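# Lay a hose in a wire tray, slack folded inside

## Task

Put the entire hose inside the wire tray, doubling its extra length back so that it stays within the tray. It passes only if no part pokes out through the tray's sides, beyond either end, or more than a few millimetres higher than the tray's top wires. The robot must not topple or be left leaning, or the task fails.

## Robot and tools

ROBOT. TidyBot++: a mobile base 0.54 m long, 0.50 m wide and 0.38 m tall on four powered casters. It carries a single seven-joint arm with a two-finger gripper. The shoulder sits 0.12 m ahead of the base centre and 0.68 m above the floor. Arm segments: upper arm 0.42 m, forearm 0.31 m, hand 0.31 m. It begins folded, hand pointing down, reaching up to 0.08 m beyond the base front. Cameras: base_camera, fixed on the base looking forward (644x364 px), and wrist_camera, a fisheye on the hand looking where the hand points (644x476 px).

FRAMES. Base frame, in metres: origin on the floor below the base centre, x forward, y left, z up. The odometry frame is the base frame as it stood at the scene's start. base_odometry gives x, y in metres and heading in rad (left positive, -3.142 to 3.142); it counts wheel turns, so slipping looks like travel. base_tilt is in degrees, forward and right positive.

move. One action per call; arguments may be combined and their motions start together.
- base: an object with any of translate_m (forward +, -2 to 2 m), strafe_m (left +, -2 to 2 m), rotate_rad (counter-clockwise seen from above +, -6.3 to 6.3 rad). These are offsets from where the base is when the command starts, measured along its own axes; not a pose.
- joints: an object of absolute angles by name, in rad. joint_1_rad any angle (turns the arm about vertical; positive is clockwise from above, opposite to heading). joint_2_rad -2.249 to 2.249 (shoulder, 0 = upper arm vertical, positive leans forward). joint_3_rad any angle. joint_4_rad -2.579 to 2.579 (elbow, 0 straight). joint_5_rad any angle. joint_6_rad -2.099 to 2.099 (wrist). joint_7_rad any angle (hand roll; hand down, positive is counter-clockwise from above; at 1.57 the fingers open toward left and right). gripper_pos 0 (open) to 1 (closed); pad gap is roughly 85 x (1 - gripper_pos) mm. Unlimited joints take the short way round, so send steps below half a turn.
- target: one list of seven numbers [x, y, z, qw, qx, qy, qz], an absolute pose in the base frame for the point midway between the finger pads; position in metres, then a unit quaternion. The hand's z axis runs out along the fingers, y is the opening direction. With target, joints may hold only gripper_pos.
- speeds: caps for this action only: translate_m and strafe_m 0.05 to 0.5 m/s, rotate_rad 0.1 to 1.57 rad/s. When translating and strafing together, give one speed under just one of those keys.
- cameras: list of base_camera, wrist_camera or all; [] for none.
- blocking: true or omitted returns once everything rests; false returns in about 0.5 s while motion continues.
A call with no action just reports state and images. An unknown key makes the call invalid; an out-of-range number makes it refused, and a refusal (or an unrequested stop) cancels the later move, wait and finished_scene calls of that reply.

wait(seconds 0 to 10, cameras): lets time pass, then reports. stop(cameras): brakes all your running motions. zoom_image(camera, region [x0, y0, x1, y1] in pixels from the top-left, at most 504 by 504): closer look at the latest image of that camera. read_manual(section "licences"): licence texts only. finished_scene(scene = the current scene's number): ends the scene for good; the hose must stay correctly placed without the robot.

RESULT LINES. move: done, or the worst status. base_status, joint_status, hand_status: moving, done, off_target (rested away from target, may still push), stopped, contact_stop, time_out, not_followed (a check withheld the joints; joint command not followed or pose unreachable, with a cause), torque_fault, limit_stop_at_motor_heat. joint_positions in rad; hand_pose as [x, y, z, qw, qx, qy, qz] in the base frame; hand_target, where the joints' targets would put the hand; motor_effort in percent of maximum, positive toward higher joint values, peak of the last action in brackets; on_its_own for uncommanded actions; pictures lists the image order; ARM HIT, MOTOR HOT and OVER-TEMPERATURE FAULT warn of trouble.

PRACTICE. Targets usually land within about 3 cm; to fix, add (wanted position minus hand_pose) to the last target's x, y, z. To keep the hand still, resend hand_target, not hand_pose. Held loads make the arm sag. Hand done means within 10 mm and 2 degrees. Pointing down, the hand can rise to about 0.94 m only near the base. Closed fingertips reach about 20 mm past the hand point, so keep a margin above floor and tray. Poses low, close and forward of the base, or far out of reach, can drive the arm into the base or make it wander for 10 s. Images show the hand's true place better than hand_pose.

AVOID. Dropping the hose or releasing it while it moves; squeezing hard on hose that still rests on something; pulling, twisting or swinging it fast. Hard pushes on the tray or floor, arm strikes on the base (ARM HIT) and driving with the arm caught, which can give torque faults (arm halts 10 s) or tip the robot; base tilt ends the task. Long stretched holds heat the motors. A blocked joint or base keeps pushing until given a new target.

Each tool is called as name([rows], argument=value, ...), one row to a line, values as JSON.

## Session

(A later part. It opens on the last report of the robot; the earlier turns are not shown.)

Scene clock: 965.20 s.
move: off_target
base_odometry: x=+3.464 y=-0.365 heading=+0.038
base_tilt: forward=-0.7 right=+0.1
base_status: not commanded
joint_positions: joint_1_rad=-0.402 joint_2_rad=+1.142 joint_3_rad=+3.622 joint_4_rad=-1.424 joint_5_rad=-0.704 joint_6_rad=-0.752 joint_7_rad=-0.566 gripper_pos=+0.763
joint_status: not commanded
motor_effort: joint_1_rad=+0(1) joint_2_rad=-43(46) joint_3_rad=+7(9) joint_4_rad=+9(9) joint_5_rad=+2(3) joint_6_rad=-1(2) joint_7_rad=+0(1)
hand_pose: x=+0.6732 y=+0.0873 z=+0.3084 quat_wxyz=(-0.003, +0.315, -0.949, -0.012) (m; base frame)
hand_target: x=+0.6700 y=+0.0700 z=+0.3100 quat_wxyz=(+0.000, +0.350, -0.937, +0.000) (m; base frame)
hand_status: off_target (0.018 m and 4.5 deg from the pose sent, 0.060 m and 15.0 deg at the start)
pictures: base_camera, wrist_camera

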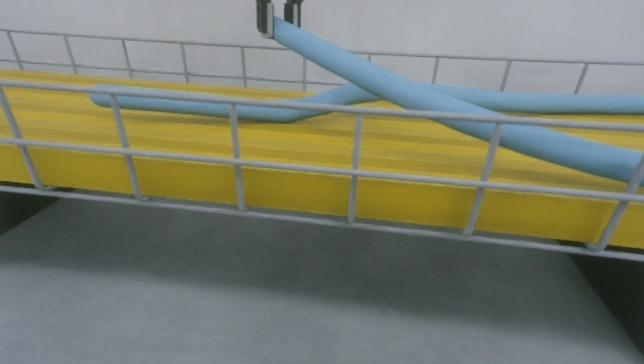

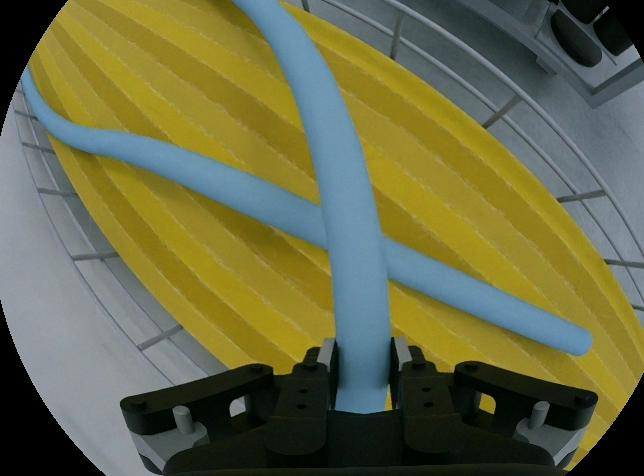

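Swing over, lower.

move(target=[0.49, 0.15, 0.29, 0, -0.70, 0.714, 0], cameras=[])

move(target=[0.485, 0.17, 0.20, 0, -0.64, 0.768, 0])

move(joints={"gripper_pos":0.55})

Scene clock: 970.00 s.
move: off_target
base_odometry: x=+3.464 y=-0.365 heading=+0.038
base_tilt: forward=-0.7 right=+0.1
base_status: not commanded
joint_positions: joint_1_rad=-0.518 joint_2_rad=+1.012 joint_3_rad=+3.376 joint_4_rad=-1.960 joint_5_rad=-0.861 joint_6_rad=-0.277 joint_7_rad=+0.366 gripper_pos=+0.763
joint_status: not commanded
motor_effort: joint_1_rad=+0(3) joint_2_rad=-33(43) joint_3_rad=+3(8) joint_4_rad=-1(9) joint_5_rad=+2(4) joint_6_rad=-2(4) joint_7_rad=+0(2)
hand_pose: x=+0.5043 y=+0.1468 z=+0.2879 quat_wxyz=(-0.001, +0.677, -0.736, -0.005) (m; base frame)
hand_target: x=+0.4900 y=+0.1500 z=+0.2900 quat_wxyz=(+0.000, +0.700, -0.714, +0.000) (m; base frame)
hand_status: off_target (0.015 m and 3.7 deg from the pose sent, 0.194 m and 52.2 deg at the start)
pictures: none
No camera images: "cameras" was empty.

Scene clock: 971.43 s.
move: off_target
base_odometry: x=+3.464 y=-0.365 heading=+0.037
base_tilt: forward=-0.7 right=+0.1
base_status: not commanded
joint_positions: joint_1_rad=-0.457 joint_2_rad=+1.154 joint_3_rad=+3.253 joint_4_rad=-1.864 joint_5_rad=-1.058 joint_6_rad=-0.061 joint_7_rad=+0.389 gripper_pos=+0.774
joint_status: not commanded
motor_effort: joint_1_rad=-7(8) joint_2_rad=-25(39) joint_3_rad=-7(11) joint_4_rad=-4(17) joint_5_rad=+2(3) joint_6_rad=-6(9) joint_7_rad=+1(2)
hand_pose: x=+0.5465 y=+0.1560 z=+0.2309 quat_wxyz=(-0.040, +0.613, -0.789, +0.035) (m; base frame)
hand_target: x=+0.4850 y=+0.1700 z=+0.2000 quat_wxyz=(+0.000, +0.640, -0.768, +0.000) (m; base frame)
hand_status: off_target (0.070 m and 7.3 deg from the pose sent, 0.093 m and 5.6 deg at the start)
pictures: base_camera, wrist_camera

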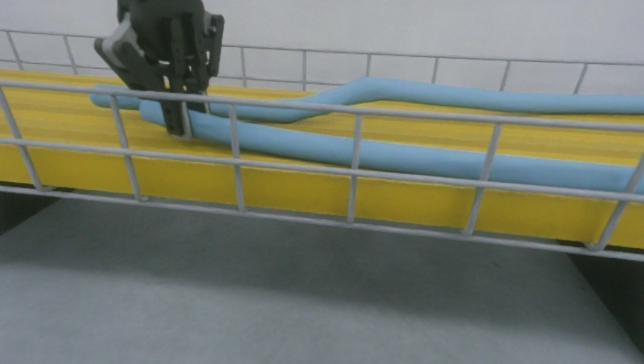

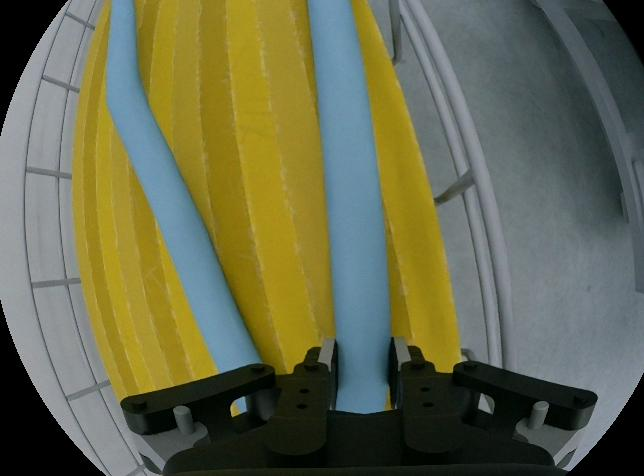

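Scene clock: 972.13 s.
move: done
base_odometry: x=+3.464 y=-0.365 heading=+0.037
base_tilt: forward=-0.7 right=+0.0
base_status: not commanded
joint_positions: joint_1_rad=-0.455 joint_2_rad=+1.159 joint_3_rad=+3.253 joint_4_rad=-1.853 joint_5_rad=-1.062 joint_6_rad=-0.044 joint_7_rad=+0.395 gripper_pos=+0.551
joint_status: all done
motor_effort: joint_1_rad=-7(7) joint_2_rad=-27(28) joint_3_rad=-8(9) joint_4_rad=-7(9) joint_5_rad=+1(2) joint_6_rad=-9(10) joint_7_rad=+0(1)
hand_pose: x=+0.5554 y=+0.1544 z=+0.2302 quat_wxyz=(-0.046, +0.613, -0.787, +0.044) (m; base frame)
hand_target: x=+0.4850 y=+0.1700 z=+0.2000 quat_wxyz=(+0.000, +0.640, -0.768, +0.000) (m; base frame)
hand_status: not commanded
pictures: base_camera, wrist_camera

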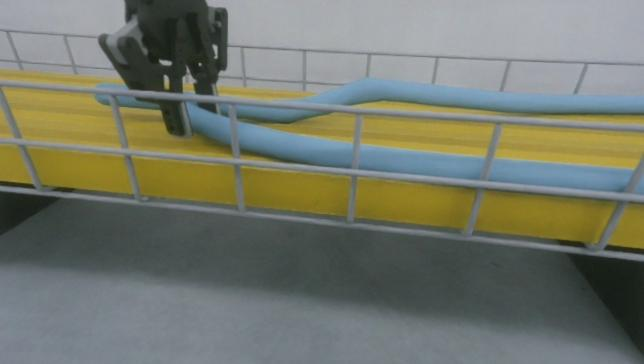

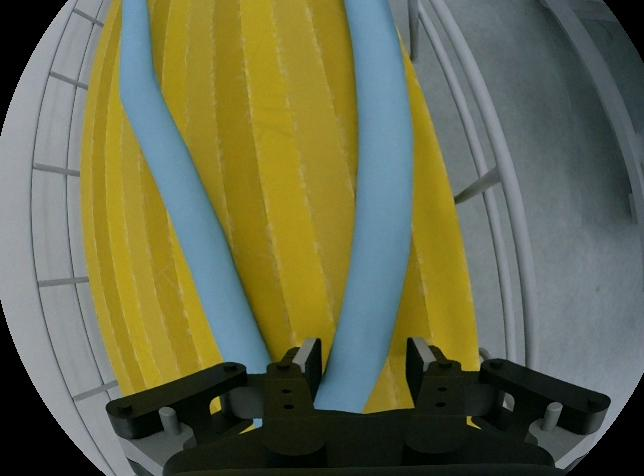

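move(target=[0.52, 0.165, 0.21, 0, -0.45, 0.893, 0], joints={"gripper_pos":0.35})

Scene clock: 978.63 s.
move: off_target
base_odometry: x=+3.464 y=-0.365 heading=+0.037
base_tilt: forward=-0.7 right=+0.1
base_status: not commanded
joint_positions: joint_1_rad=-0.526 joint_2_rad=+1.185 joint_3_rad=+3.391 joint_4_rad=-1.810 joint_5_rad=-1.068 joint_6_rad=-0.188 joint_7_rad=+0.047 gripper_pos=+0.350
joint_status: all done
motor_effort: joint_1_rad=-3(8) joint_2_rad=-34(34) joint_3_rad=-1(10) joint_4_rad=-1(9) joint_5_rad=+1(1) joint_6_rad=-4(11) joint_7_rad=+0(1)
hand_pose: x=+0.5588 y=+0.1429 z=+0.2251 quat_wxyz=(-0.030, +0.479, -0.876, +0.035) (m; base frame)
hand_target: x=+0.5200 y=+0.1650 z=+0.2100 quat_wxyz=(+0.000, +0.450, -0.893, +0.000) (m; base frame)
hand_status: off_target (0.047 m and 6.6 deg from the pose sent, 0.042 m and 23.5 deg at the start)
pictures: base_camera, wrist_camera

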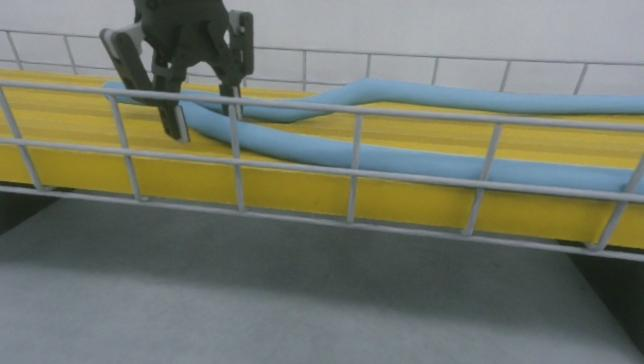

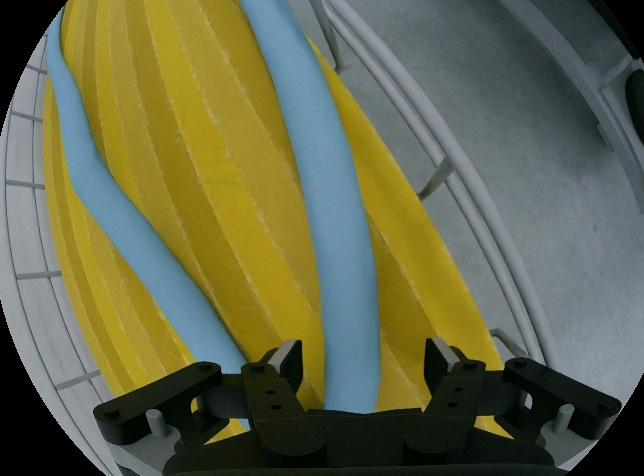

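Aligned. Open wide and raise straight up slowly.

move(target=[0.54, 0.15, 0.27, 0, -0.45, 0.893, 0], joints={"gripper_pos":0.2})

Scene clock: 981.37 s.
move: off_target
base_odometry: x=+3.464 y=-0.365 heading=+0.037
base_tilt: forward=-0.7 right=+0.1
base_status: not commanded
joint_positions: joint_1_rad=-0.562 joint_2_rad=+1.108 joint_3_rad=+3.474 joint_4_rad=-1.828 joint_5_rad=-0.970 joint_6_rad=-0.346 joint_7_rad=-0.080 gripper_pos=+0.200
joint_status: all done
motor_effort: joint_1_rad=-1(4) joint_2_rad=-37(38) joint_3_rad=+3(4) joint_4_rad=+4(5) joint_5_rad=+0(2) joint_6_rad=+0(4) joint_7_rad=+0(1)
hand_pose: x=+0.5490 y=+0.1479 z=+0.2617 quat_wxyz=(-0.012, +0.464, -0.885, +0.007) (m; base frame)
hand_target: x=+0.5400 y=+0.1500 z=+0.2700 quat_wxyz=(+0.000, +0.450, -0.893, +0.000) (m; base frame)
hand_status: off_target (0.012 m and 2.5 deg from the pose sent, 0.049 m and 6.6 deg at the start)
pictures: base_camera, wrist_camera

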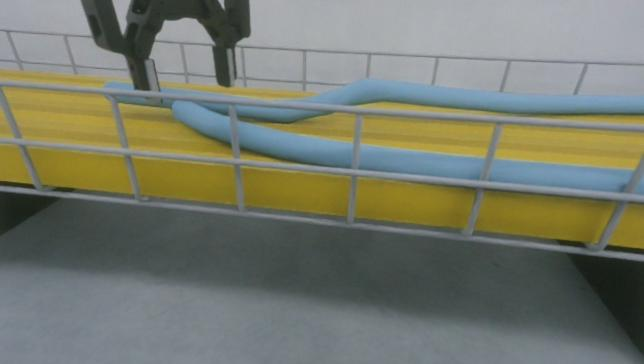

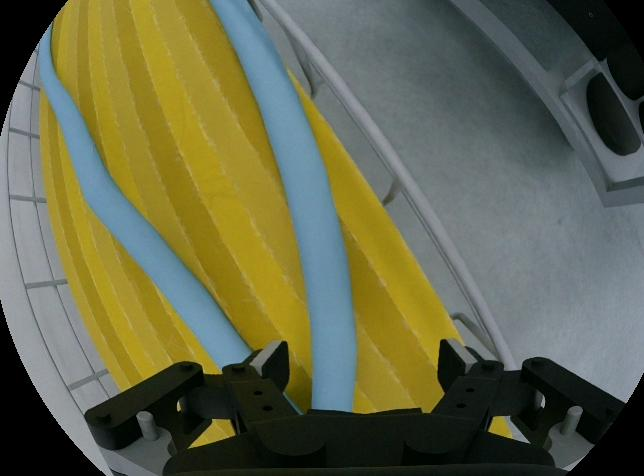

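Stayed down. Now up and view.

move(target=[0.53, 0.15, 0.40, 0, -0.45, 0.893, 0], cameras=[])

move(target=[0.52, 0, 0.74, 0, 0.707, 0.707, 0])

zoom_image(camera="base_camera", region=[0, 20, 420, 167])

Scene clock: 985.00 s.
move: off_target
base_odometry: x=+3.464 y=-0.365 heading=+0.037
base_tilt: forward=-0.7 right=+0.1
base_status: not commanded
joint_positions: joint_1_rad=-0.674 joint_2_rad=+0.816 joint_3_rad=+3.640 joint_4_rad=-1.889 joint_5_rad=-0.716 joint_6_rad=-0.557 joint_7_rad=-0.304 gripper_pos=+0.200
joint_status: not commanded
motor_effort: joint_1_rad=+0(1) joint_2_rad=-34(39) joint_3_rad=+5(5) joint_4_rad=+8(9) joint_5_rad=+0(1) joint_6_rad=+0(1) joint_7_rad=+0(1)
hand_pose: x=+0.5533 y=+0.1554 z=+0.3966 quat_wxyz=(-0.029, +0.466, -0.884, +0.005) (m; base frame)
hand_target: x=+0.5300 y=+0.1500 z=+0.4000 quat_wxyz=(+0.000, +0.450, -0.893, +0.000) (m; base frame)
hand_status: off_target (0.024 m and 4.0 deg from the pose sent, 0.140 m and 2.5 deg at the start)
pictures: none
No camera images: "cameras" was empty.

Scene clock: 988.37 s.
move: off_target
base_odometry: x=+3.464 y=-0.365 heading=+0.037
base_tilt: forward=-0.7 right=+0.1
base_status: not commanded
joint_positions: joint_1_rad=+0.121 joint_2_rad=+0.232 joint_3_rad=+2.990 joint_4_rad=-1.490 joint_5_rad=-0.001 joint_6_rad=-1.385 joint_7_rad=-3.107 gripper_pos=+0.200
joint_status: not commanded
motor_effort: joint_1_rad=-1(1) joint_2_rad=-24(35) joint_3_rad=-1(5) joint_4_rad=+17(18) joint_5_rad=+1(1) joint_6_rad=+0(1) joint_7_rad=+0(1)
hand_pose: x=+0.5354 y=+0.0113 z=+0.7346 quat_wxyz=(-0.001, -0.685, -0.728, -0.026) (m; base frame)
hand_target: x=+0.5200 y=+0.0000 z=+0.7400 quat_wxyz=(+0.000, -0.707, -0.707, +0.000) (m; base frame)
hand_status: off_target (0.020 m and 4.6 deg from the pose sent, 0.378 m and 145.5 deg at the start)
pictures: base_camera, wrist_camera

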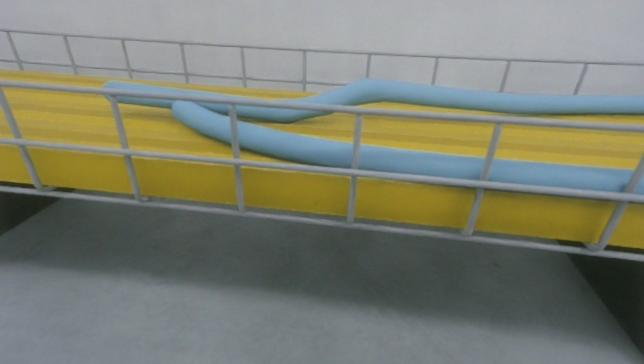

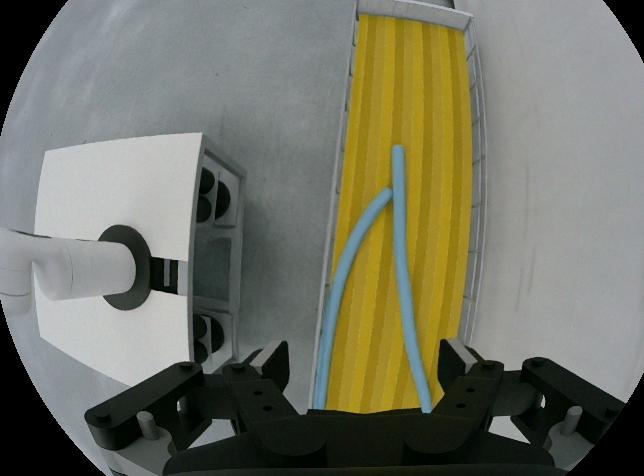

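Scaled by 1.200.

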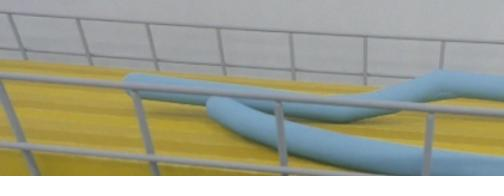

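move(base={"strafe_m": -0.55})

move(base={"strafe_m": -0.5})

Scene clock: 992.43 s.
move: done
base_odometry: x=+3.484 y=-0.915 heading=+0.038
base_tilt: forward=-0.7 right=+0.1
base_status: done
joint_positions: joint_1_rad=+0.130 joint_2_rad=+0.232 joint_3_rad=+2.983 joint_4_rad=-1.490 joint_5_rad=+0.006 joint_6_rad=-1.387 joint_7_rad=-3.111 gripper_pos=+0.200
joint_status: not commanded
motor_effort: joint_1_rad=-1(3) joint_2_rad=-24(26) joint_3_rad=-1(4) joint_4_rad=+17(18) joint_5_rad=+0(1) joint_6_rad=+0(0) joint_7_rad=+0(1)
hand_pose: x=+0.5348 y=+0.0081 z=+0.7347 quat_wxyz=(-0.002, -0.687, -0.726, -0.024) (m; base frame)
hand_target: x=+0.5200 y=+0.0000 z=+0.7400 quat_wxyz=(+0.000, -0.707, -0.707, +0.000) (m; base frame)
hand_status: not commanded
pictures: base_camera, wrist_camera

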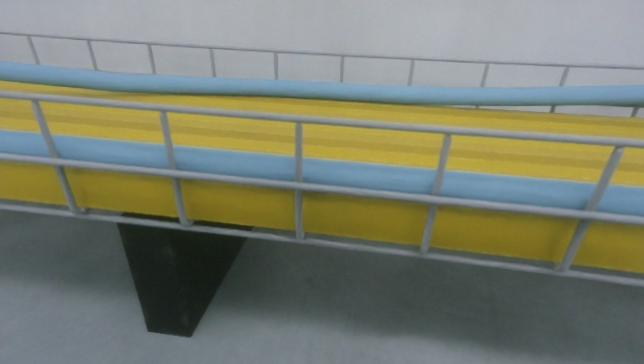

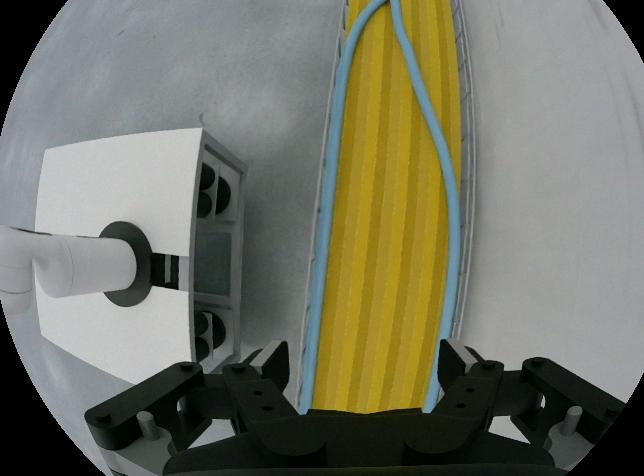

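Scene clock: 994.80 s.
move: done
base_odometry: x=+3.503 y=-1.415 heading=+0.038
base_tilt: forward=-0.7 right=+0.1
base_status: done
joint_positions: joint_1_rad=+0.136 joint_2_rad=+0.232 joint_3_rad=+2.980 joint_4_rad=-1.490 joint_5_rad=+0.010 joint_6_rad=-1.387 joint_7_rad=-3.111 gripper_pos=+0.200
joint_status: not commanded
motor_effort: joint_1_rad=+0(3) joint_2_rad=-24(25) joint_3_rad=-2(3) joint_4_rad=+17(18) joint_5_rad=+0(1) joint_6_rad=+0(0) joint_7_rad=+1(1)
hand_pose: x=+0.5347 y=+0.0056 z=+0.7347 quat_wxyz=(-0.003, -0.688, -0.726, -0.023) (m; base frame)
hand_target: x=+0.5200 y=+0.0000 z=+0.7400 quat_wxyz=(+0.000, -0.707, -0.707, +0.000) (m; base frame)
hand_status: not commanded
pictures: base_camera, wrist_camera

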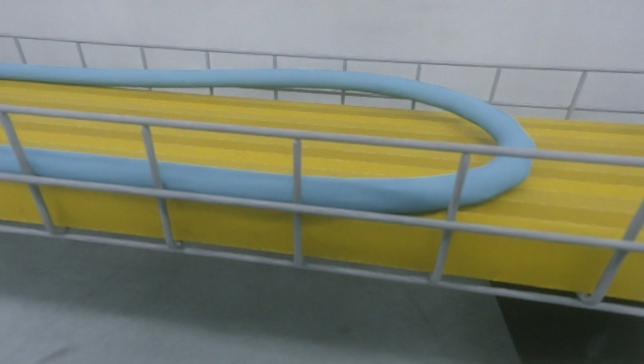

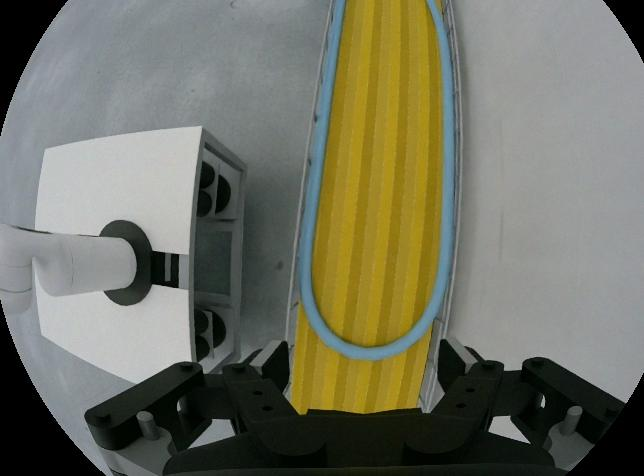

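zoom_image(camera="base_camera", region=[150, 20, 550, 170])

zoom_image(camera="wrist_camera", region=[260, 0, 500, 400])

Scaled by 1.260.

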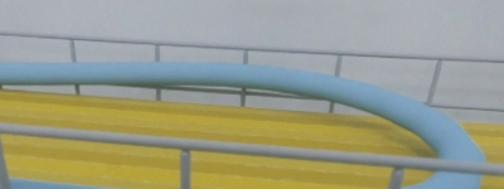

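Scaled by 1.260.

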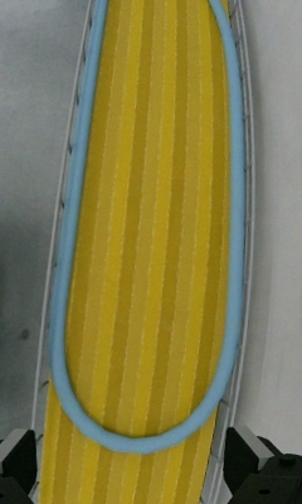

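finished_scene(scene=1)

The scene is finished: the task was done.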